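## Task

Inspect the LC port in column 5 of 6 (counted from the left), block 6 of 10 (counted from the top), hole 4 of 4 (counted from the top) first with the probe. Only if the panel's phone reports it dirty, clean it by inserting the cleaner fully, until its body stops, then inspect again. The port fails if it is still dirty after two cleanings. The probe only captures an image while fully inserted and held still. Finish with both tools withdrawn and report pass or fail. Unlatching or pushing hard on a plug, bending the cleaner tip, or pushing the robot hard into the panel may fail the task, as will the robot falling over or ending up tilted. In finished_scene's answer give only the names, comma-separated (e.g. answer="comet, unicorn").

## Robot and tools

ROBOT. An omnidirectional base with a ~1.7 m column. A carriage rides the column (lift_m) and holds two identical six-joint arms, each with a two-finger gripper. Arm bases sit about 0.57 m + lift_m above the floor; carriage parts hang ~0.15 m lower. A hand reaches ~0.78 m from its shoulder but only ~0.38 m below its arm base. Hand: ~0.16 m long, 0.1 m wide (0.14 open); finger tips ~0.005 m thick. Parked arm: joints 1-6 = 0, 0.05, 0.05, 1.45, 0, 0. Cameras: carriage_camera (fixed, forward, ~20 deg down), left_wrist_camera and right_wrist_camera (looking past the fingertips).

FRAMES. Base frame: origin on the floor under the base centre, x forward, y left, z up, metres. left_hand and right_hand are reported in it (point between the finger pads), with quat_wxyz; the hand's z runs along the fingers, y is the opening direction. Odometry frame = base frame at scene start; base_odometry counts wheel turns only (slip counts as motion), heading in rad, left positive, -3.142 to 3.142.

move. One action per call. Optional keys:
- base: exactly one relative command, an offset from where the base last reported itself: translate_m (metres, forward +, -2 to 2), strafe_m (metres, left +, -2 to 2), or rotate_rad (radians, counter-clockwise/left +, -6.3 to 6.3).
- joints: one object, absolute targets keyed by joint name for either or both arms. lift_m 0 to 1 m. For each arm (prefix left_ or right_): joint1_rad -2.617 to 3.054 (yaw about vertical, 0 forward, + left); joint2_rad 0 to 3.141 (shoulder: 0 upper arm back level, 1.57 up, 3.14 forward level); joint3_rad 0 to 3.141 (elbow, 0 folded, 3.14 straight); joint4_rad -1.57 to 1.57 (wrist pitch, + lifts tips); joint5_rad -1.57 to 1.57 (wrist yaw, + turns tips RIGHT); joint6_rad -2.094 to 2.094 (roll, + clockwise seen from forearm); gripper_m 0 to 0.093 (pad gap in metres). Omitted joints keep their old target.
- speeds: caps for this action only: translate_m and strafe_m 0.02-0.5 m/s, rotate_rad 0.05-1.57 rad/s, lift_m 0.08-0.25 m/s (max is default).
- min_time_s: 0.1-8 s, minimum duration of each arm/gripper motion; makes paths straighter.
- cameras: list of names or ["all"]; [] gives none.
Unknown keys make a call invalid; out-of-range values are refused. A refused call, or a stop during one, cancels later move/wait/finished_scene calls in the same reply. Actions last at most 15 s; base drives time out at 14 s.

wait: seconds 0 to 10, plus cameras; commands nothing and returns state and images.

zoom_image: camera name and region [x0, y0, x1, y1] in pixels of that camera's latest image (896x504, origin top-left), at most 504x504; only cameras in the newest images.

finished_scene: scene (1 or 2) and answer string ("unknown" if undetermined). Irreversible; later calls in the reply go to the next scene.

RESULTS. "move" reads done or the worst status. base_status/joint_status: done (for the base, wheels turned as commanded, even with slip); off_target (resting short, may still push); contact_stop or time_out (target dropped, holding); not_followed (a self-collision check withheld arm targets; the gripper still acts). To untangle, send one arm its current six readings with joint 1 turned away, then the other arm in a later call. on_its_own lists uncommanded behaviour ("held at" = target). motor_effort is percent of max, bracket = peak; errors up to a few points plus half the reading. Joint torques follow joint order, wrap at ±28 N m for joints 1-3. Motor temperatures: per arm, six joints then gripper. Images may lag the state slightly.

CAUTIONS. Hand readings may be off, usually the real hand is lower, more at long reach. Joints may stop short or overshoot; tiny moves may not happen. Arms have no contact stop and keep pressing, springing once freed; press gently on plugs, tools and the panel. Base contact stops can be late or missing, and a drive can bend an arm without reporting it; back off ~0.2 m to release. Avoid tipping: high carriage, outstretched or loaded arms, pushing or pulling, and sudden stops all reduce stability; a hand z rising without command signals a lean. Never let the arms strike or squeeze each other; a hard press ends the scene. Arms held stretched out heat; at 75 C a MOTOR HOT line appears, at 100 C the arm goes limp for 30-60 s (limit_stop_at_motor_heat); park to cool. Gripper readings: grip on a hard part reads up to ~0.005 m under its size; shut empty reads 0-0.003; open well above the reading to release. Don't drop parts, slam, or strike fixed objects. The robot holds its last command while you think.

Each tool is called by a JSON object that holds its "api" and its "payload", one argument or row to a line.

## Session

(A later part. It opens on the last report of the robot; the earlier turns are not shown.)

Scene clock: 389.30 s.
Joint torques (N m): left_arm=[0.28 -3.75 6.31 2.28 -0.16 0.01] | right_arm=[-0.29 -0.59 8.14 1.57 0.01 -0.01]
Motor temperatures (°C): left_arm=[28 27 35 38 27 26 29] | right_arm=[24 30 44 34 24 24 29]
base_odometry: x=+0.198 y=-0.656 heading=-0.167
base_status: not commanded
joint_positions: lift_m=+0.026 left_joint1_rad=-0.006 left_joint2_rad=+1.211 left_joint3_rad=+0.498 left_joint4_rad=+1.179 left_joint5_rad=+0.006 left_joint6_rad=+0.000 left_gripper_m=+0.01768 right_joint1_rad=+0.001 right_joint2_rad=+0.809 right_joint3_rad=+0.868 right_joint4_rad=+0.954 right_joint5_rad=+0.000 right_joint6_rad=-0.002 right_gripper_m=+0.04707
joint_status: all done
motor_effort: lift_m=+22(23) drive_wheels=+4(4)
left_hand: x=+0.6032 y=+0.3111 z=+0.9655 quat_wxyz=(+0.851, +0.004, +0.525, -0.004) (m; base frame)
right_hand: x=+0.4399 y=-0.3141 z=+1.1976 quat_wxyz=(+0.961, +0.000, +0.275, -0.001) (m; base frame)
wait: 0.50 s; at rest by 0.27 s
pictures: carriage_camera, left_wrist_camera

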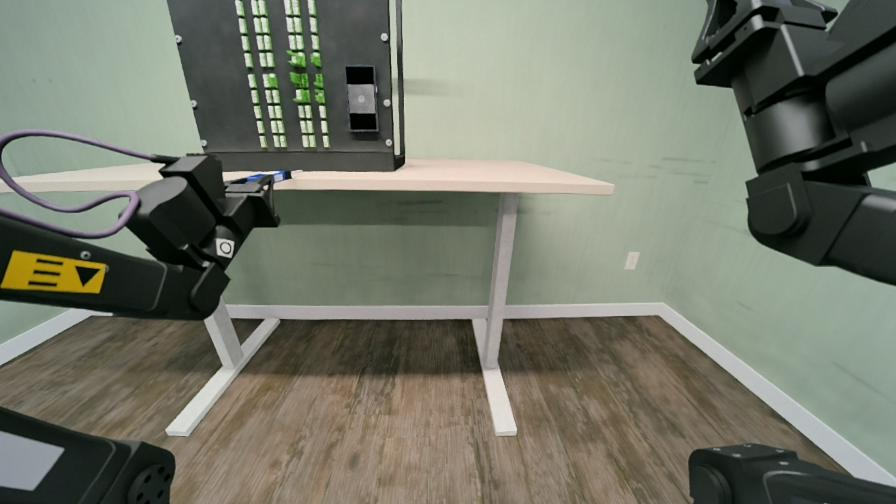

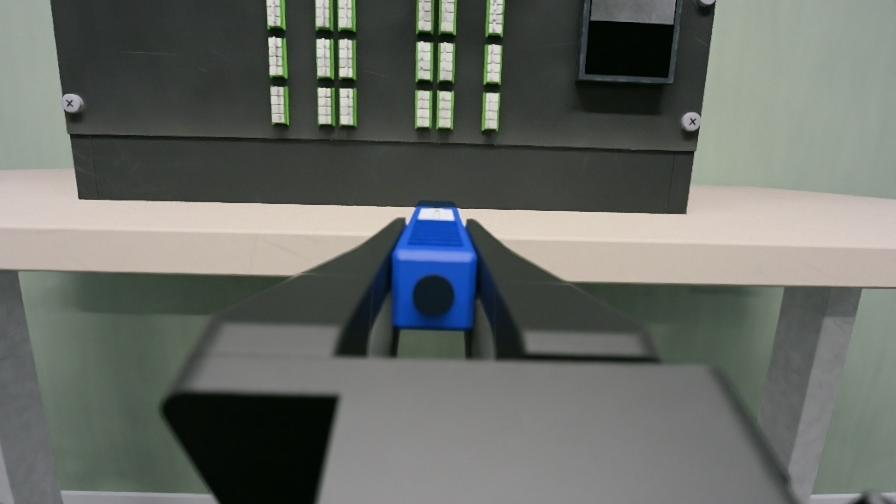

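{"api": "move", "payload": {
  "joints": {"lift_m":0.022},
  "speeds": {"lift_m":0.08},
  "cameras": []
}}

{"api": "move", "payload": {
  "joints": {"lift_m":0.018},
  "speeds": {"lift_m":0.08},
  "cameras": []
}}

{"api": "wait", "payload": {
  "seconds": 0.5,
  "cameras": ["left_wrist_camera","carriage_camera"]
}}

{"api": "zoom_image", "payload": {
  "camera": "carriage_camera",
  "region": [240, 140, 320, 220]
}}

Scene clock: 389.97 s.
Joint torques (N m): left_arm=[-0.23 -3.67 6.39 2.33 -0.13 0.01] | right_arm=[-0.32 -0.55 8.06 1.6 0.02 -0.01]
Motor temperatures (°C): left_arm=[28 27 35 38 27 26 29] | right_arm=[24 30 44 34 24 24 29]
move: done
base_odometry: x=+0.198 y=-0.656 heading=-0.167
base_status: not commanded
joint_positions: lift_m=+0.022 left_joint1_rad=-0.006 left_joint2_rad=+1.211 left_joint3_rad=+0.498 left_joint4_rad=+1.177 left_joint5_rad=+0.006 left_joint6_rad=+0.000 left_gripper_m=+0.01768 right_joint1_rad=+0.001 right_joint2_rad=+0.809 right_joint3_rad=+0.868 right_joint4_rad=+0.954 right_joint5_rad=+0.000 right_joint6_rad=-0.002 right_gripper_m=+0.04707
joint_status: all done
motor_effort: lift_m=+22(23) drive_wheels=+4(5)
left_hand: x=+0.6034 y=+0.3111 z=+0.9610 quat_wxyz=(+0.851, +0.004, +0.525, -0.004) (m; base frame)
right_hand: x=+0.4400 y=-0.3141 z=+1.1936 quat_wxyz=(+0.961, +0.000, +0.275, -0.001) (m; base frame)
pictures: none
No camera images: "cameras" was empty.

Scene clock: 390.37 s.
Joint torques (N m): left_arm=[-0.06 -3.74 6.48 2.29 -0.11 0.03] | right_arm=[-0.21 -0.57 8.17 1.59 0.02 -0.01]
Motor temperatures (°C): left_arm=[28 27 35 38 27 26 29] | right_arm=[24 30 44 34 24 24 29]
move: done
base_odometry: x=+0.198 y=-0.656 heading=-0.167
base_status: not commanded
joint_positions: lift_m=+0.018 left_joint1_rad=-0.006 left_joint2_rad=+1.211 left_joint3_rad=+0.498 left_joint4_rad=+1.181 left_joint5_rad=+0.006 left_joint6_rad=+0.000 left_gripper_m=+0.01768 right_joint1_rad=+0.001 right_joint2_rad=+0.809 right_joint3_rad=+0.868 right_joint4_rad=+0.954 right_joint5_rad=+0.000 right_joint6_rad=-0.002 right_gripper_m=+0.04707
joint_status: all done
motor_effort: lift_m=+22(22) drive_wheels=+4(5)
left_hand: x=+0.6030 y=+0.3111 z=+0.9579 quat_wxyz=(+0.852, +0.004, +0.524, -0.004) (m; base frame)
right_hand: x=+0.4401 y=-0.3141 z=+1.1895 quat_wxyz=(+0.961, +0.000, +0.275, -0.001) (m; base frame)
pictures: none
No camera images: "cameras" was empty.

Scene clock: 390.87 s.
Joint torques (N m): left_arm=[0.01 -3.73 6.24 2.29 -0.13 0.02] | right_arm=[-0.28 -0.62 8.13 1.58 0.02 -0.01]
Motor temperatures (°C): left_arm=[28 27 35 38 27 26 29] | right_arm=[24 30 44 34 24 24 29]
base_odometry: x=+0.198 y=-0.656 heading=-0.167
base_status: not commanded
joint_positions: lift_m=+0.018 left_joint1_rad=-0.006 left_joint2_rad=+1.211 left_joint3_rad=+0.498 left_joint4_rad=+1.181 left_joint5_rad=+0.006 left_joint6_rad=+0.000 left_gripper_m=+0.01768 right_joint1_rad=+0.001 right_joint2_rad=+0.809 right_joint3_rad=+0.868 right_joint4_rad=+0.954 right_joint5_rad=+0.000 right_joint6_rad=-0.002 right_gripper_m=+0.04707
joint_status: all done
motor_effort: lift_m=+22(22) drive_wheels=+4(5)
left_hand: x=+0.6030 y=+0.3111 z=+0.9579 quat_wxyz=(+0.852, +0.004, +0.524, -0.004) (m; base frame)
right_hand: x=+0.4401 y=-0.3141 z=+1.1895 quat_wxyz=(+0.961, +0.000, +0.275, -0.001) (m; base frame)
wait: 0.50 s; at rest by 0.27 s
pictures: carriage_camera, left_wrist_camera

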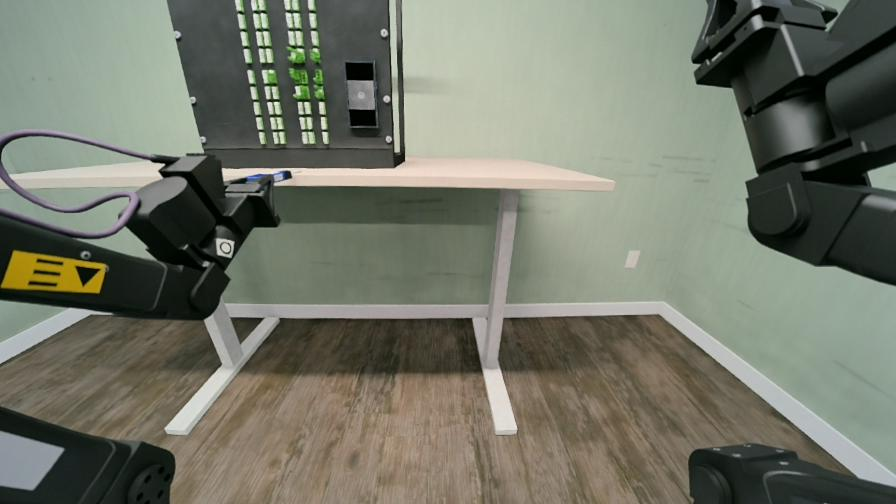

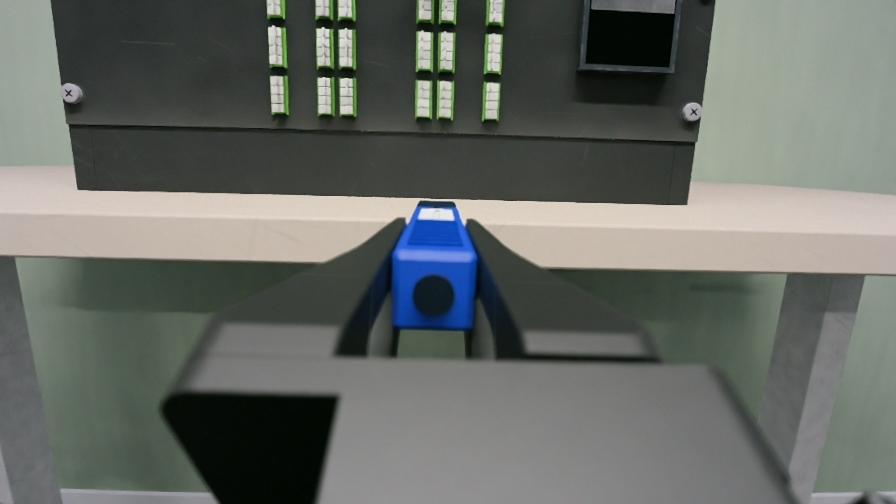

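Scaled by 6.300.

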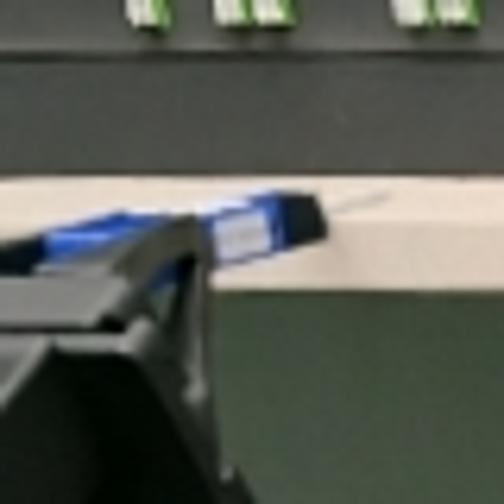

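{"api": "move", "payload": {
  "joints": {"lift_m":0.030,"left_joint4_rad":1.10},
  "speeds": {"lift_m":0.08},
  "min_time_s": 0.6,
  "cameras": []
}}

{"api": "wait", "payload": {
  "seconds": 0.5,
  "cameras": ["left_wrist_camera","carriage_camera"]
}}

{"api": "zoom_image", "payload": {
  "camera": "carriage_camera",
  "region": [240, 140, 320, 220]
}}

Scene clock: 392.00 s.
Joint torques (N m): left_arm=[-0.13 -3.63 6.38 1.66 -0.15 0.02] | right_arm=[-0.34 -0.51 8.03 1.52 0.01 -0.01]
Motor temperatures (°C): left_arm=[28 27 35 38 27 26 29] | right_arm=[24 30 44 34 24 24 29]
move: off_target
base_odometry: x=+0.198 y=-0.656 heading=-0.167
base_status: not commanded
joint_positions: lift_m=+0.030 left_joint1_rad=-0.006 left_joint2_rad=+1.211 left_joint3_rad=+0.498 left_joint4_rad=+1.143 left_joint5_rad=+0.006 left_joint6_rad=+0.000 left_gripper_m=+0.01768 right_joint1_rad=+0.001 right_joint2_rad=+0.809 right_joint3_rad=+0.868 right_joint4_rad=+0.956 right_joint5_rad=+0.000 right_joint6_rad=-0.002 right_gripper_m=+0.04707
joint_status: left_joint4_rad off_target (ended at +1.143, target +1.100); the others done
motor_effort: lift_m=+24(30) drive_wheels=+5(5)
left_hand: x=+0.6071 y=+0.3110 z=+0.9611 quat_wxyz=(+0.842, +0.004, +0.540, -0.004) (m; base frame)
right_hand: x=+0.4395 y=-0.3141 z=+1.2016 quat_wxyz=(+0.962, +0.000, +0.274, -0.001) (m; base frame)
pictures: none
No camera images: "cameras" was empty.

Scene clock: 392.50 s.
Joint torques (N m): left_arm=[-0.05 -3.64 6.39 1.7 -0.15 0.01] | right_arm=[-0.31 -0.58 8.09 1.54 0.01 -0.01]
Motor temperatures (°C): left_arm=[28 27 35 38 27 26 29] | right_arm=[24 30 44 34 24 24 29]
base_odometry: x=+0.198 y=-0.656 heading=-0.167
base_status: not commanded
joint_positions: lift_m=+0.030 left_joint1_rad=-0.006 left_joint2_rad=+1.211 left_joint3_rad=+0.498 left_joint4_rad=+1.143 left_joint5_rad=+0.006 left_joint6_rad=+0.000 left_gripper_m=+0.01768 right_joint1_rad=+0.001 right_joint2_rad=+0.809 right_joint3_rad=+0.868 right_joint4_rad=+0.956 right_joint5_rad=+0.000 right_joint6_rad=-0.002 right_gripper_m=+0.04707
joint_status: left_joint4_rad off_target (ended at +1.143, target +1.100); the others done
motor_effort: lift_m=+24(30) drive_wheels=+4(5)
left_hand: x=+0.6071 y=+0.3110 z=+0.9611 quat_wxyz=(+0.842, +0.004, +0.540, -0.004) (m; base frame)
right_hand: x=+0.4395 y=-0.3141 z=+1.2016 quat_wxyz=(+0.962, +0.000, +0.274, -0.001) (m; base frame)
wait: 0.50 s; at rest by 0.27 s
pictures: carriage_camera, left_wrist_camera

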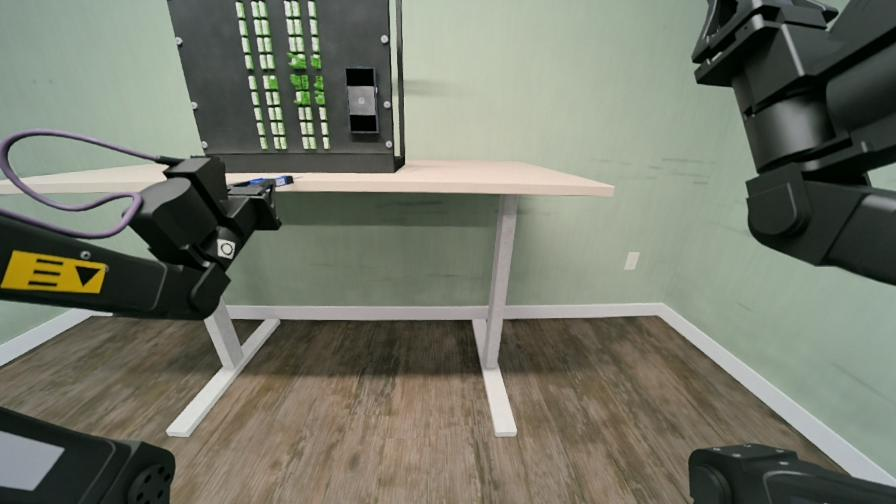

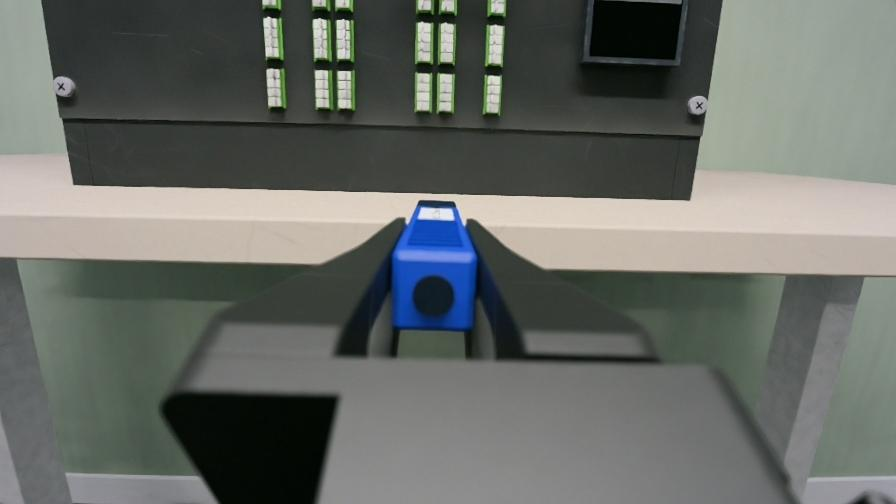

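Scaled by 6.300.

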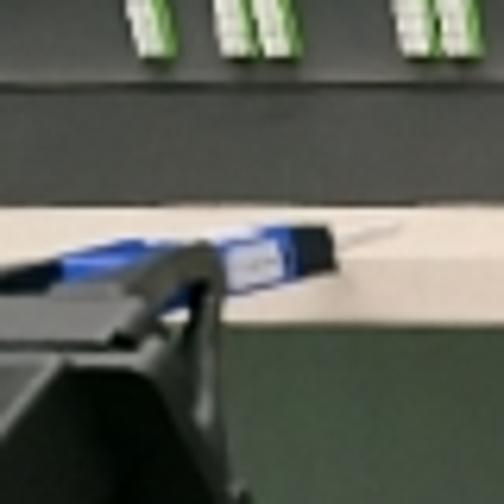

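{"api": "move", "payload": {
  "joints": {"left_joint4_rad":1.02},
  "min_time_s": 0.8,
  "cameras": []
}}

{"api": "wait", "payload": {
  "seconds": 0.5,
  "cameras": ["left_wrist_camera","carriage_camera"]
}}

{"api": "zoom_image", "payload": {
  "camera": "carriage_camera",
  "region": [240, 140, 320, 220]
}}

Scene clock: 393.73 s.
Joint torques (N m): left_arm=[-0.06 -3.74 6.42 0.86 -0.15 0.02] | right_arm=[-0.31 -0.57 8.1 1.54 0.03 -0.01]
Motor temperatures (°C): left_arm=[28 27 35 38 27 26 29] | right_arm=[24 30 44 34 24 24 29]
move: off_target
base_odometry: x=+0.198 y=-0.656 heading=-0.167
base_status: not commanded
joint_positions: lift_m=+0.030 left_joint1_rad=-0.006 left_joint2_rad=+1.211 left_joint3_rad=+0.498 left_joint4_rad=+1.134 left_joint5_rad=+0.006 left_joint6_rad=+0.000 left_gripper_m=+0.01768 right_joint1_rad=+0.001 right_joint2_rad=+0.809 right_joint3_rad=+0.868 right_joint4_rad=+0.956 right_joint5_rad=+0.000 right_joint6_rad=-0.002 right_gripper_m=+0.04707
joint_status: left_joint4_rad off_target (ended at +1.134, target +1.020)
motor_effort: lift_m=+24(24) drive_wheels=+5(5)
left_hand: x=+0.6080 y=+0.3110 z=+0.9591 quat_wxyz=(+0.839, +0.004, +0.544, -0.004) (m; base frame)
right_hand: x=+0.4395 y=-0.3141 z=+1.2016 quat_wxyz=(+0.962, +0.000, +0.274, -0.001) (m; base frame)
pictures: none
No camera images: "cameras" was empty.

Scene clock: 394.23 s.
Joint torques (N m): left_arm=[0.02 -3.75 6.42 0.86 -0.14 -0.01] | right_arm=[-0.31 -0.57 8.09 1.54 0.01 -0.01]
Motor temperatures (°C): left_arm=[28 27 35 38 27 26 29] | right_arm=[24 30 45 34 24 24 29]
base_odometry: x=+0.198 y=-0.656 heading=-0.167
base_status: not commanded
joint_positions: lift_m=+0.030 left_joint1_rad=-0.006 left_joint2_rad=+1.211 left_joint3_rad=+0.498 left_joint4_rad=+1.134 left_joint5_rad=+0.006 left_joint6_rad=+0.000 left_gripper_m=+0.01768 right_joint1_rad=+0.001 right_joint2_rad=+0.809 right_joint3_rad=+0.868 right_joint4_rad=+0.956 right_joint5_rad=+0.000 right_joint6_rad=-0.002 right_gripper_m=+0.04707
joint_status: left_joint4_rad off_target (ended at +1.134, target +1.020)
motor_effort: lift_m=+24(24) drive_wheels=+5(5)
left_hand: x=+0.6080 y=+0.3110 z=+0.9591 quat_wxyz=(+0.839, +0.004, +0.544, -0.004) (m; base frame)
right_hand: x=+0.4395 y=-0.3141 z=+1.2016 quat_wxyz=(+0.962, +0.000, +0.274, -0.001) (m; base frame)
wait: 0.50 s; at rest by 0.27 s
pictures: carriage_camera, left_wrist_camera

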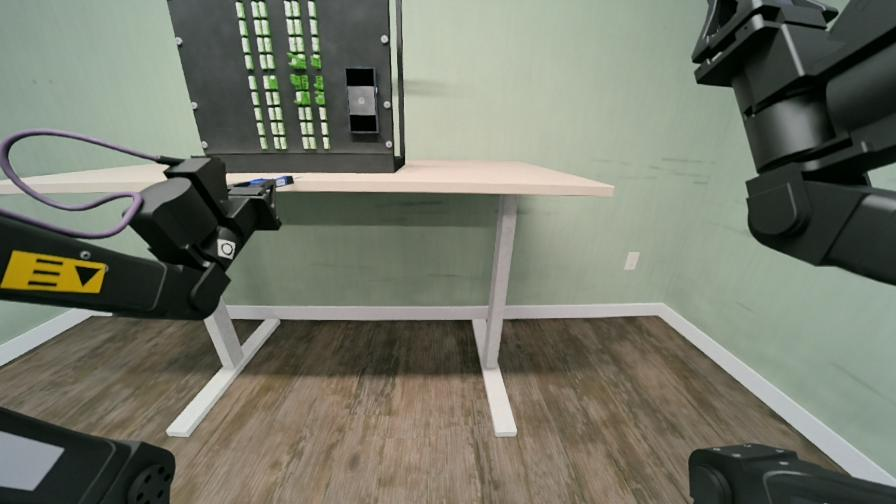

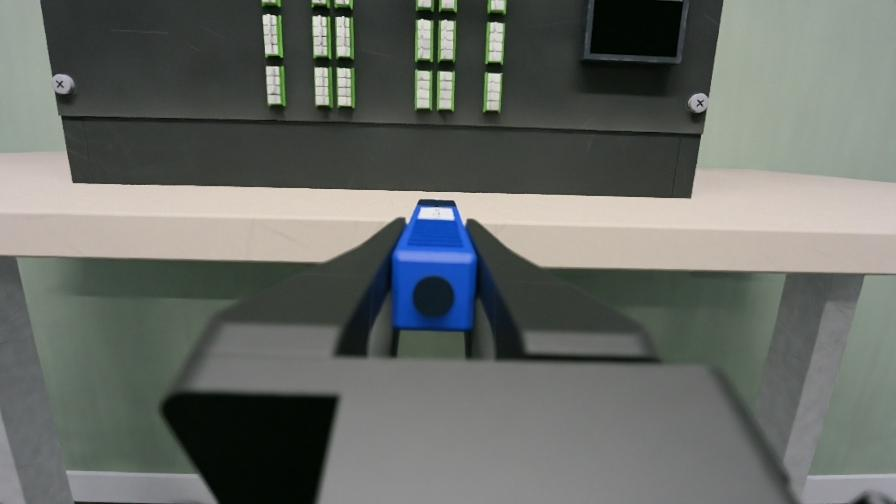

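Scaled by 6.300.

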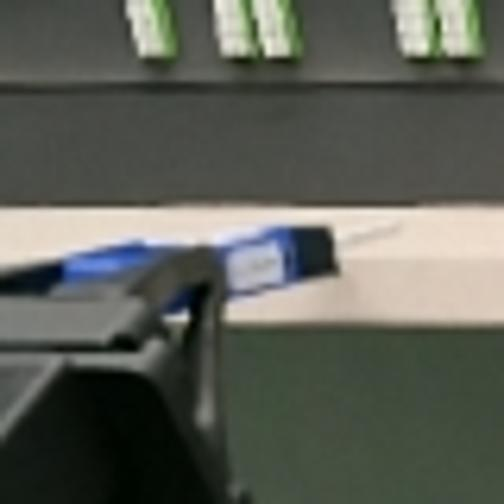

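{"api": "move", "payload": {
  "joints": {"left_joint4_rad":0.90,"lift_m":0.032},
  "min_time_s": 0.8,
  "cameras": []
}}

{"api": "wait", "payload": {
  "seconds": 0.5,
  "cameras": ["left_wrist_camera","carriage_camera"]
}}

{"api": "zoom_image", "payload": {
  "camera": "carriage_camera",
  "region": [240, 140, 320, 220]
}}

Scene clock: 395.53 s.
Joint torques (N m): left_arm=[-0.05 -2.54 5.55 0.05 -0.11 0.06] | right_arm=[-0.31 -0.57 8.08 1.54 0.01 0]
Motor temperatures (°C): left_arm=[28 27 35 37 27 26 29] | right_arm=[24 30 45 34 24 24 29]
move: off_target
base_odometry: x=+0.198 y=-0.656 heading=-0.167
base_status: not commanded
joint_positions: lift_m=+0.032 left_joint1_rad=-0.006 left_joint2_rad=+1.198 left_joint3_rad=+0.508 left_joint4_rad=+1.083 left_joint5_rad=+0.006 left_joint6_rad=+0.000 left_gripper_m=+0.01768 right_joint1_rad=+0.001 right_joint2_rad=+0.809 right_joint3_rad=+0.868 right_joint4_rad=+0.957 right_joint5_rad=+0.000 right_joint6_rad=-0.002 right_gripper_m=+0.04707
joint_status: left_joint4_rad off_target (ended at +1.083, target +0.900); the others done
motor_effort: lift_m=+25(28) drive_wheels=+5(5)
left_hand: x=+0.6102 y=+0.3110 z=+0.9587 quat_wxyz=(+0.832, +0.004, +0.555, -0.004) (m; base frame)
right_hand: x=+0.4395 y=-0.3141 z=+1.2036 quat_wxyz=(+0.962, +0.000, +0.274, -0.001) (m; base frame)
pictures: none
No camera images: "cameras" was empty.

Scene clock: 396.03 s.
Joint torques (N m): left_arm=[-0.08 -2.58 5.49 0.04 -0.12 0.01] | right_arm=[-0.29 -0.58 8.12 1.53 0.02 -0.01]
Motor temperatures (°C): left_arm=[28 27 35 37 27 26 29] | right_arm=[24 30 45 34 24 24 29]
base_odometry: x=+0.198 y=-0.656 heading=-0.167
base_status: not commanded
joint_positions: lift_m=+0.032 left_joint1_rad=-0.006 left_joint2_rad=+1.198 left_joint3_rad=+0.508 left_joint4_rad=+1.083 left_joint5_rad=+0.006 left_joint6_rad=+0.000 left_gripper_m=+0.01768 right_joint1_rad=+0.001 right_joint2_rad=+0.809 right_joint3_rad=+0.868 right_joint4_rad=+0.957 right_joint5_rad=+0.000 right_joint6_rad=-0.002 right_gripper_m=+0.04707
joint_status: left_joint4_rad off_target (ended at +1.083, target +0.900); the others done
motor_effort: lift_m=+25(28) drive_wheels=+5(5)
left_hand: x=+0.6102 y=+0.3110 z=+0.9587 quat_wxyz=(+0.832, +0.004, +0.555, -0.004) (m; base frame)
right_hand: x=+0.4395 y=-0.3141 z=+1.2036 quat_wxyz=(+0.962, +0.000, +0.274, -0.001) (m; base frame)
wait: 0.50 s; at rest by 0.27 s
pictures: carriage_camera, left_wrist_camera

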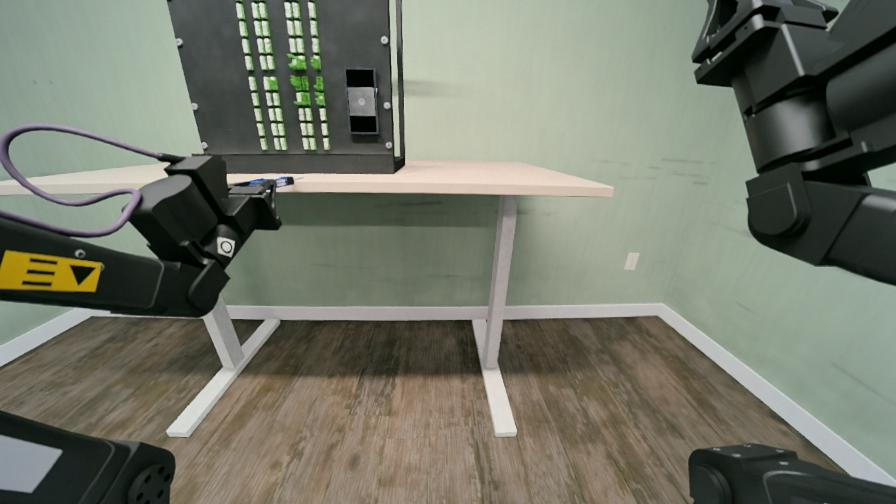

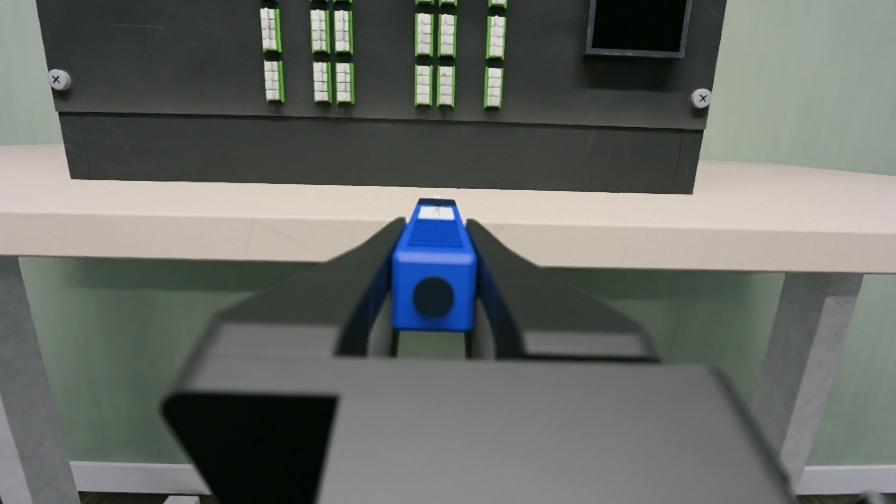

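Scaled by 6.300.

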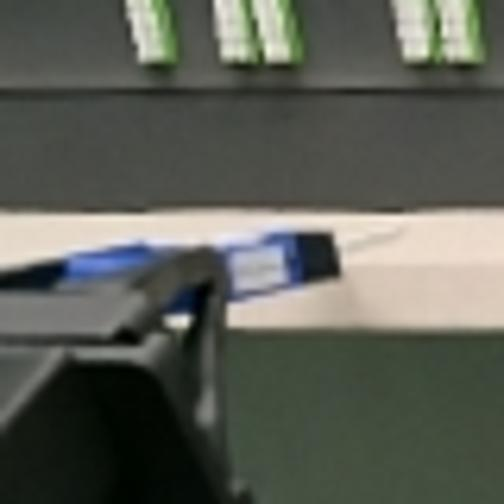

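{"api": "move", "payload": {
  "joints": {"left_gripper_m":0.0180},
  "min_time_s": 0.5,
  "cameras": []
}}

{"api": "wait", "payload": {
  "seconds": 0.5,
  "cameras": ["left_wrist_camera","carriage_camera"]
}}

{"api": "zoom_image", "payload": {
  "camera": "carriage_camera",
  "region": [240, 140, 320, 220]
}}

Scene clock: 397.03 s.
Joint torques (N m): left_arm=[0.08 -2.73 5.33 0.41 -0.16 0.04] | right_arm=[-0.31 -0.59 8.12 1.53 0.02 0]
Motor temperatures (°C): left_arm=[28 27 35 37 27 26 29] | right_arm=[24 30 45 34 24 24 29]
move: done
base_odometry: x=+0.198 y=-0.656 heading=-0.167
base_status: not commanded
joint_positions: lift_m=+0.032 left_joint1_rad=-0.006 left_joint2_rad=+1.198 left_joint3_rad=+0.508 left_joint4_rad=+1.056 left_joint5_rad=+0.006 left_joint6_rad=+0.000 left_gripper_m=+0.01807 right_joint1_rad=+0.001 right_joint2_rad=+0.809 right_joint3_rad=+0.868 right_joint4_rad=+0.957 right_joint5_rad=+0.000 right_joint6_rad=-0.002 right_gripper_m=+0.04707
joint_status: all done
motor_effort: lift_m=+25(25) drive_wheels=+5(5)
left_hand: x=+0.6126 y=+0.3110 z=+0.9525 quat_wxyz=(+0.824, +0.004, +0.566, -0.004) (m; base frame)
right_hand: x=+0.4395 y=-0.3141 z=+1.2036 quat_wxyz=(+0.962, +0.000, +0.274, -0.001) (m; base frame)
pictures: none
No camera images: "cameras" was empty.

Scene clock: 397.53 s.
Joint torques (N m): left_arm=[0.18 -2.65 5.78 0.37 -0.14 0] | right_arm=[-0.34 -0.57 8.08 1.53 0.01 0]
Motor temperatures (°C): left_arm=[28 27 35 37 27 26 29] | right_arm=[24 30 45 34 24 24 29]
base_odometry: x=+0.198 y=-0.656 heading=-0.167
base_status: not commanded
joint_positions: lift_m=+0.032 left_joint1_rad=-0.006 left_joint2_rad=+1.198 left_joint3_rad=+0.508 left_joint4_rad=+1.056 left_joint5_rad=+0.006 left_joint6_rad=+0.000 left_gripper_m=+0.01802 right_joint1_rad=+0.001 right_joint2_rad=+0.809 right_joint3_rad=+0.868 right_joint4_rad=+0.957 right_joint5_rad=+0.000 right_joint6_rad=-0.002 right_gripper_m=+0.04707
joint_status: all done
motor_effort: lift_m=+25(25) drive_wheels=+5(5)
left_hand: x=+0.6126 y=+0.3110 z=+0.9525 quat_wxyz=(+0.824, +0.004, +0.566, -0.004) (m; base frame)
right_hand: x=+0.4395 y=-0.3141 z=+1.2036 quat_wxyz=(+0.962, +0.000, +0.274, -0.001) (m; base frame)
wait: 0.50 s; at rest by 0.27 s
pictures: carriage_camera, left_wrist_camera

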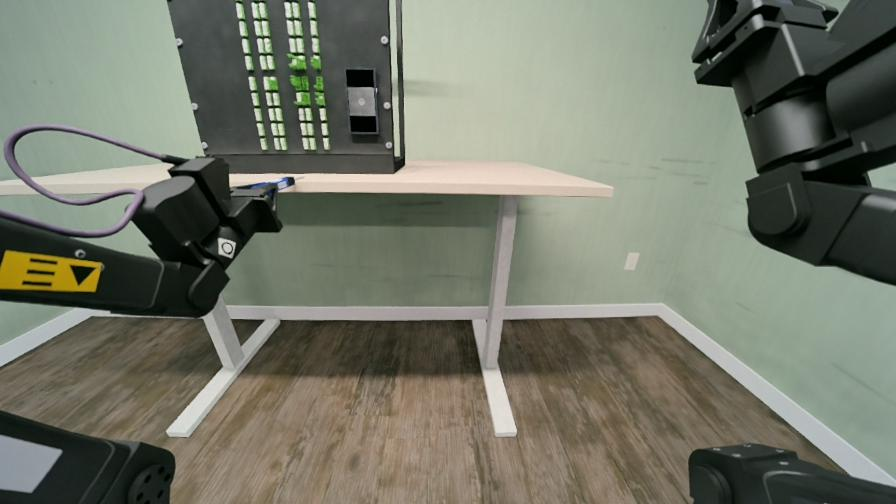

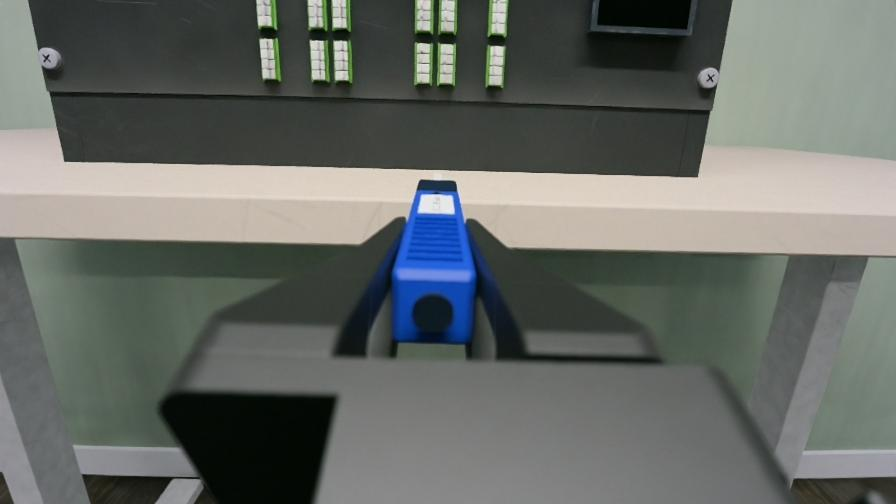

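Scaled by 6.300.

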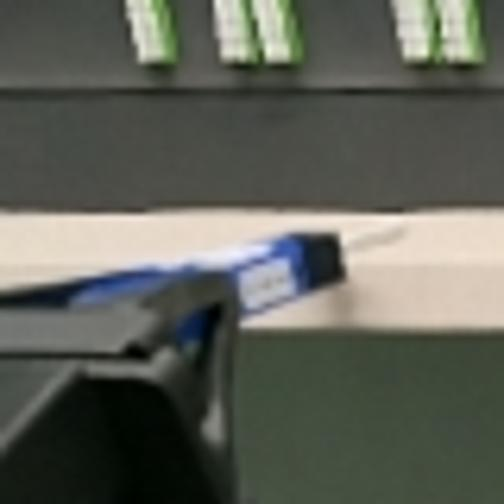

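{"api": "move", "payload": {
  "joints": {"left_joint4_rad":0.85,"lift_m":0.055},
  "speeds": {"lift_m":0.08},
  "min_time_s": 0.8,
  "cameras": []
}}

{"api": "wait", "payload": {
  "seconds": 0.5,
  "cameras": ["left_wrist_camera","carriage_camera"]
}}

{"api": "zoom_image", "payload": {
  "camera": "carriage_camera",
  "region": [240, 140, 320, 220]
}}

Scene clock: 398.77 s.
Joint torques (N m): left_arm=[-0.06 -2.77 5.68 0.85 -0.15 0] | right_arm=[-0.29 -0.55 8.09 1.51 0.02 -0.01]
Motor temperatures (°C): left_arm=[28 27 35 37 27 26 29] | right_arm=[24 30 45 34 24 24 29]
move: off_target
base_odometry: x=+0.198 y=-0.656 heading=-0.167
base_status: not commanded
joint_positions: lift_m=+0.055 left_joint1_rad=-0.006 left_joint2_rad=+1.198 left_joint3_rad=+0.508 left_joint4_rad=+0.981 left_joint5_rad=+0.006 left_joint6_rad=+0.000 left_gripper_m=+0.01826 right_joint1_rad=+0.001 right_joint2_rad=+0.809 right_joint3_rad=+0.868 right_joint4_rad=+0.958 right_joint5_rad=+0.000 right_joint6_rad=-0.002 right_gripper_m=+0.04707
joint_status: left_joint4_rad off_target (ended at +0.980, target +0.850); the others done
motor_effort: lift_m=+24(29) drive_wheels=+5(5)
left_hand: x=+0.6187 y=+0.3110 z=+0.9579 quat_wxyz=(+0.802, +0.004, +0.597, -0.004) (m; base frame)
right_hand: x=+0.4391 y=-0.3141 z=+1.2268 quat_wxyz=(+0.962, +0.000, +0.273, -0.001) (m; base frame)
pictures: none
No camera images: "cameras" was empty.

Scene clock: 399.27 s.
Joint torques (N m): left_arm=[-0.06 -2.84 5.53 0.8 -0.13 0] | right_arm=[-0.29 -0.58 8.1 1.51 0.01 -0.02]
Motor temperatures (°C): left_arm=[28 27 35 37 27 26 29] | right_arm=[24 30 45 34 24 24 29]
base_odometry: x=+0.198 y=-0.656 heading=-0.167
base_status: not commanded
joint_positions: lift_m=+0.055 left_joint1_rad=-0.006 left_joint2_rad=+1.198 left_joint3_rad=+0.508 left_joint4_rad=+0.981 left_joint5_rad=+0.006 left_joint6_rad=+0.000 left_gripper_m=+0.01826 right_joint1_rad=+0.001 right_joint2_rad=+0.809 right_joint3_rad=+0.868 right_joint4_rad=+0.958 right_joint5_rad=+0.000 right_joint6_rad=-0.002 right_gripper_m=+0.04707
joint_status: left_joint4_rad off_target (ended at +0.980, target +0.850); the others done
motor_effort: lift_m=+24(29) drive_wheels=+5(5)
left_hand: x=+0.6187 y=+0.3110 z=+0.9579 quat_wxyz=(+0.802, +0.004, +0.597, -0.004) (m; base frame)
right_hand: x=+0.4391 y=-0.3141 z=+1.2268 quat_wxyz=(+0.962, +0.000, +0.273, -0.001) (m; base frame)
wait: 0.50 s; at rest by 0.27 s
pictures: carriage_camera, left_wrist_camera

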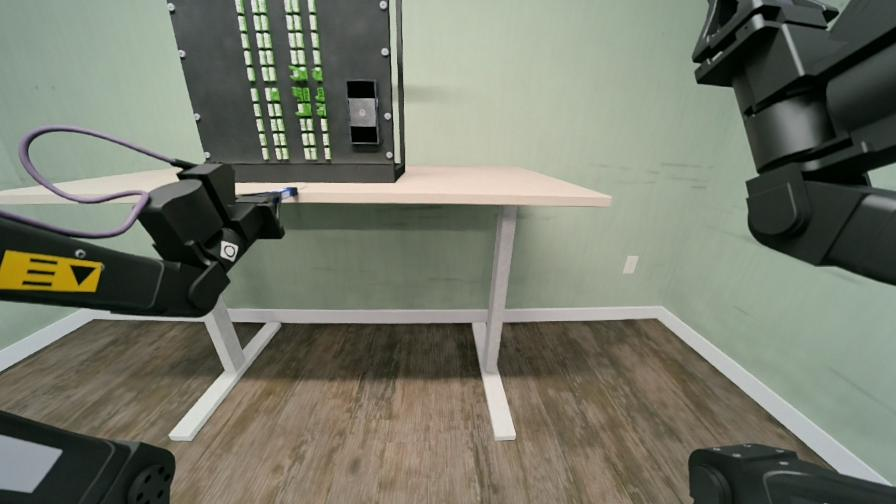

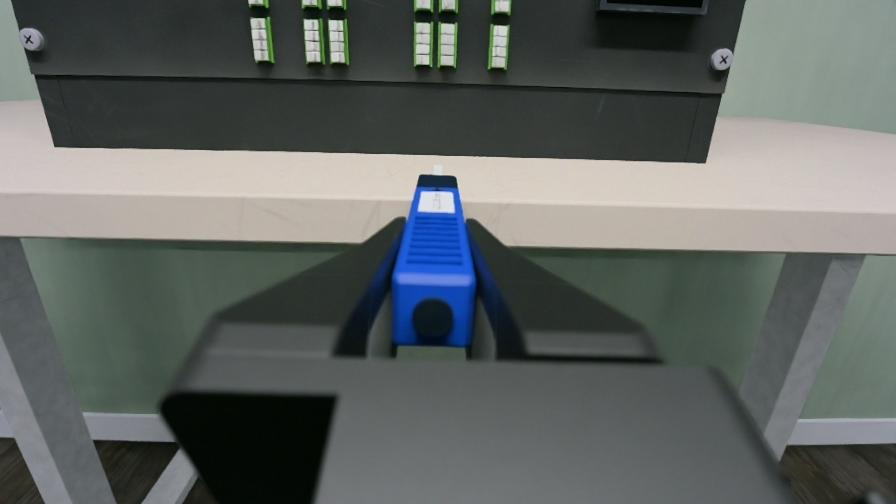

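Scaled by 6.300.

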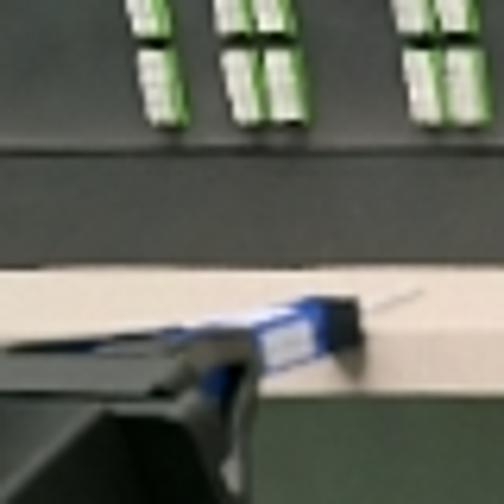

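{"api": "move", "payload": {
  "joints": {"left_joint4_rad":0.72,"lift_m":0.09},
  "speeds": {"lift_m":0.08},
  "min_time_s": 0.8,
  "cameras": []
}}

{"api": "wait", "payload": {
  "seconds": 0.5,
  "cameras": ["left_wrist_camera","carriage_camera"]
}}

{"api": "zoom_image", "payload": {
  "camera": "carriage_camera",
  "region": [240, 150, 340, 230]
}}

Scene clock: 400.53 s.
Joint torques (N m): left_arm=[-0.01 -1.5 6.27 0.53 -0.12 0.01] | right_arm=[-0.28 -0.58 8.08 1.54 0.02 -0.02]
Motor temperatures (°C): left_arm=[28 27 35 36 27 26 29] | right_arm=[24 30 45 34 24 24 29]
move: off_target
base_odometry: x=+0.198 y=-0.656 heading=-0.167
base_status: not commanded
joint_positions: lift_m=+0.090 left_joint1_rad=-0.006 left_joint2_rad=+1.186 left_joint3_rad=+0.502 left_joint4_rad=+0.882 left_joint5_rad=+0.005 left_joint6_rad=+0.000 left_gripper_m=+0.01818 right_joint1_rad=+0.001 right_joint2_rad=+0.809 right_joint3_rad=+0.868 right_joint4_rad=+0.958 right_joint5_rad=+0.000 right_joint6_rad=-0.002 right_gripper_m=+0.04707
joint_status: left_joint4_rad off_target (ended at +0.882, target +0.720); the others done
motor_effort: lift_m=+24(29) drive_wheels=+5(5)
left_hand: x=+0.6219 y=+0.3112 z=+0.9704 quat_wxyz=(+0.773, +0.004, +0.634, -0.004) (m; base frame)
right_hand: x=+0.4392 y=-0.3141 z=+1.2618 quat_wxyz=(+0.962, +0.000, +0.273, -0.001) (m; base frame)
pictures: none
No camera images: "cameras" was empty.

Scene clock: 401.03 s.
Joint torques (N m): left_arm=[-0.05 -1.7 6.3 0.52 -0.11 0.02] | right_arm=[-0.34 -0.57 8.1 1.52 0.01 -0.01]
Motor temperatures (°C): left_arm=[28 27 35 36 27 26 29] | right_arm=[24 30 45 34 24 24 29]
base_odometry: x=+0.198 y=-0.656 heading=-0.167
base_status: not commanded
joint_positions: lift_m=+0.090 left_joint1_rad=-0.006 left_joint2_rad=+1.186 left_joint3_rad=+0.502 left_joint4_rad=+0.882 left_joint5_rad=+0.005 left_joint6_rad=+0.000 left_gripper_m=+0.01816 right_joint1_rad=+0.001 right_joint2_rad=+0.809 right_joint3_rad=+0.868 right_joint4_rad=+0.958 right_joint5_rad=+0.000 right_joint6_rad=-0.002 right_gripper_m=+0.04707
joint_status: left_joint4_rad off_target (ended at +0.882, target +0.720); the others done
motor_effort: lift_m=+24(29) drive_wheels=+5(5)
left_hand: x=+0.6219 y=+0.3112 z=+0.9704 quat_wxyz=(+0.773, +0.004, +0.634, -0.004) (m; base frame)
right_hand: x=+0.4392 y=-0.3141 z=+1.2618 quat_wxyz=(+0.962, +0.000, +0.273, -0.001) (m; base frame)
wait: 0.50 s; at rest by 0.27 s
pictures: carriage_camera, left_wrist_camera

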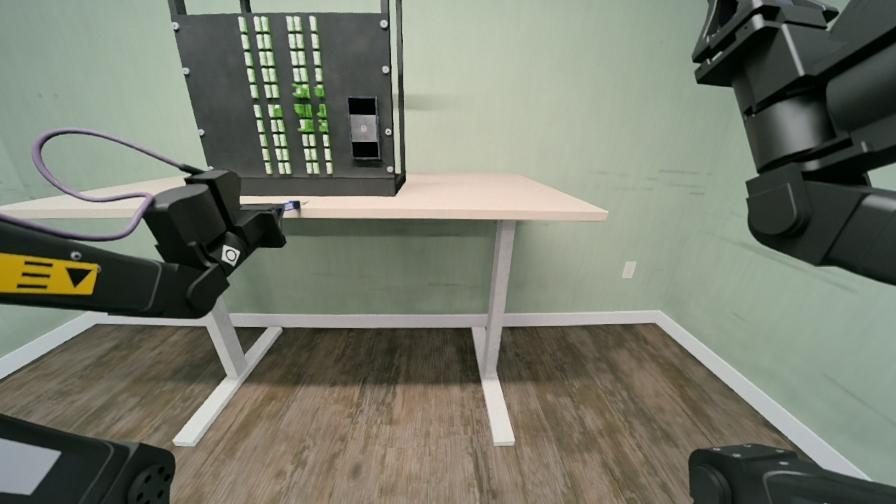

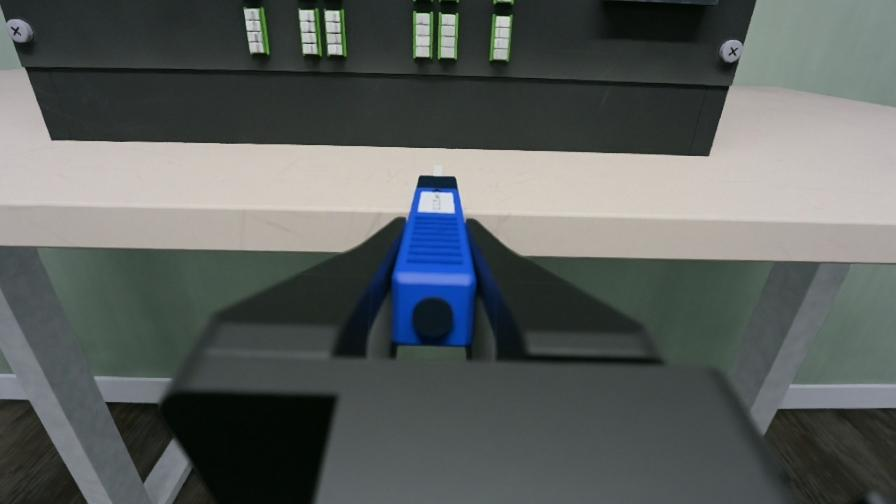

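Scaled by 5.040.

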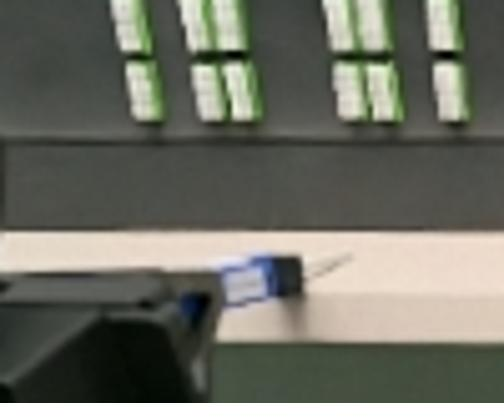

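{"api": "move", "payload": {
  "joints": {"left_joint4_rad":0.60,"lift_m":0.094},
  "speeds": {"lift_m":0.08},
  "min_time_s": 0.8,
  "cameras": []
}}

{"api": "wait", "payload": {
  "seconds": 0.5,
  "cameras": ["left_wrist_camera","carriage_camera"]
}}

{"api": "zoom_image", "payload": {
  "camera": "carriage_camera",
  "region": [240, 150, 340, 230]
}}

Scene clock: 402.30 s.
Joint torques (N m): left_arm=[-0.02 -0.5 6.5 -0.08 -0.06 0.03] | right_arm=[-0.28 -0.54 8.12 1.52 0.01 -0.01]
Motor temperatures (°C): left_arm=[28 27 35 36 27 26 29] | right_arm=[24 30 45 34 24 24 29]
move: off_target
base_odometry: x=+0.198 y=-0.656 heading=-0.167
base_status: not commanded
joint_positions: lift_m=+0.094 left_joint1_rad=-0.006 left_joint2_rad=+1.173 left_joint3_rad=+0.502 left_joint4_rad=+0.817 left_joint5_rad=+0.004 left_joint6_rad=+0.000 left_gripper_m=+0.01809 right_joint1_rad=+0.001 right_joint2_rad=+0.809 right_joint3_rad=+0.868 right_joint4_rad=+0.957 right_joint5_rad=+0.000 right_joint6_rad=-0.002 right_gripper_m=+0.04707
joint_status: left_joint4_rad off_target (ended at +0.817, target +0.600); the others done
motor_effort: lift_m=+24(28) drive_wheels=+5(5)
left_hand: x=+0.6223 y=+0.3113 z=+0.9633 quat_wxyz=(+0.757, +0.003, +0.654, -0.003) (m; base frame)
right_hand: x=+0.4395 y=-0.3141 z=+1.2656 quat_wxyz=(+0.962, +0.000, +0.274, -0.001) (m; base frame)
pictures: none
No camera images: "cameras" was empty.

Scene clock: 402.80 s.
Joint torques (N m): left_arm=[0.14 -0.47 6.43 -0.11 -0.11 0.05] | right_arm=[-0.32 -0.58 8.08 1.53 0.02 -0.01]
Motor temperatures (°C): left_arm=[28 27 35 36 27 26 29] | right_arm=[24 30 45 34 24 24 29]
base_odometry: x=+0.198 y=-0.656 heading=-0.167
base_status: not commanded
joint_positions: lift_m=+0.094 left_joint1_rad=-0.006 left_joint2_rad=+1.173 left_joint3_rad=+0.502 left_joint4_rad=+0.817 left_joint5_rad=+0.004 left_joint6_rad=+0.000 left_gripper_m=+0.01809 right_joint1_rad=+0.001 right_joint2_rad=+0.809 right_joint3_rad=+0.868 right_joint4_rad=+0.957 right_joint5_rad=+0.000 right_joint6_rad=-0.002 right_gripper_m=+0.04707
joint_status: left_joint4_rad off_target (ended at +0.817, target +0.600); the others done
motor_effort: lift_m=+25(28) drive_wheels=+5(5)
left_hand: x=+0.6223 y=+0.3113 z=+0.9633 quat_wxyz=(+0.757, +0.003, +0.654, -0.003) (m; base frame)
right_hand: x=+0.4395 y=-0.3141 z=+1.2656 quat_wxyz=(+0.962, +0.000, +0.274, -0.001) (m; base frame)
wait: 0.50 s; at rest by 0.27 s
pictures: carriage_camera, left_wrist_camera

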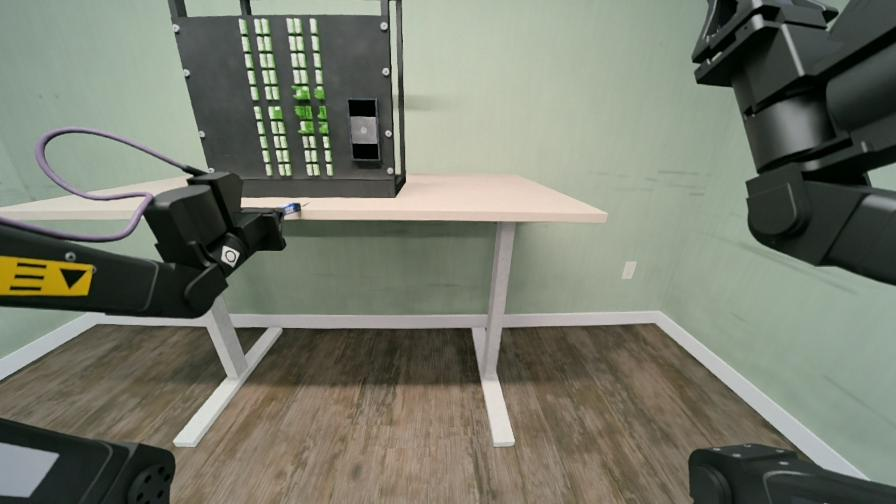

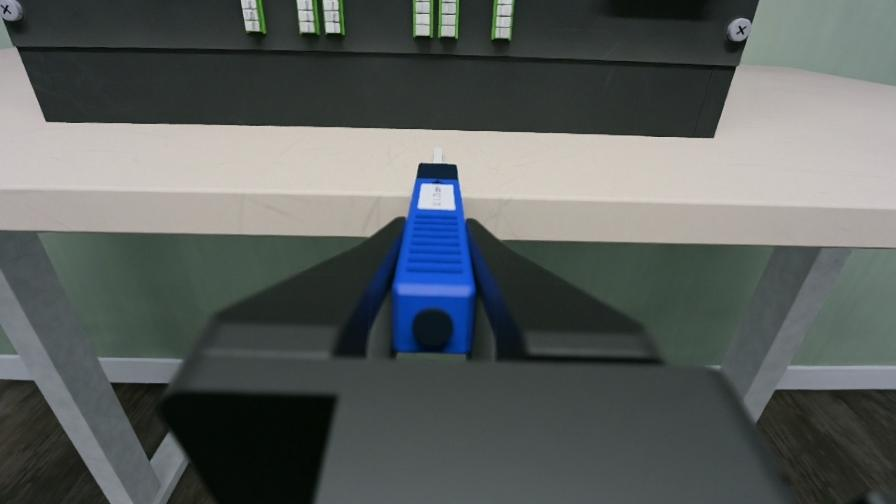

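Scaled by 5.040.

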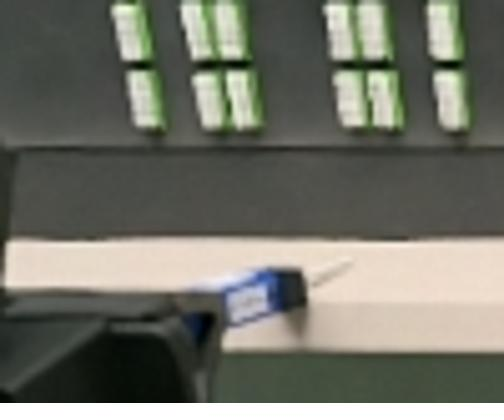

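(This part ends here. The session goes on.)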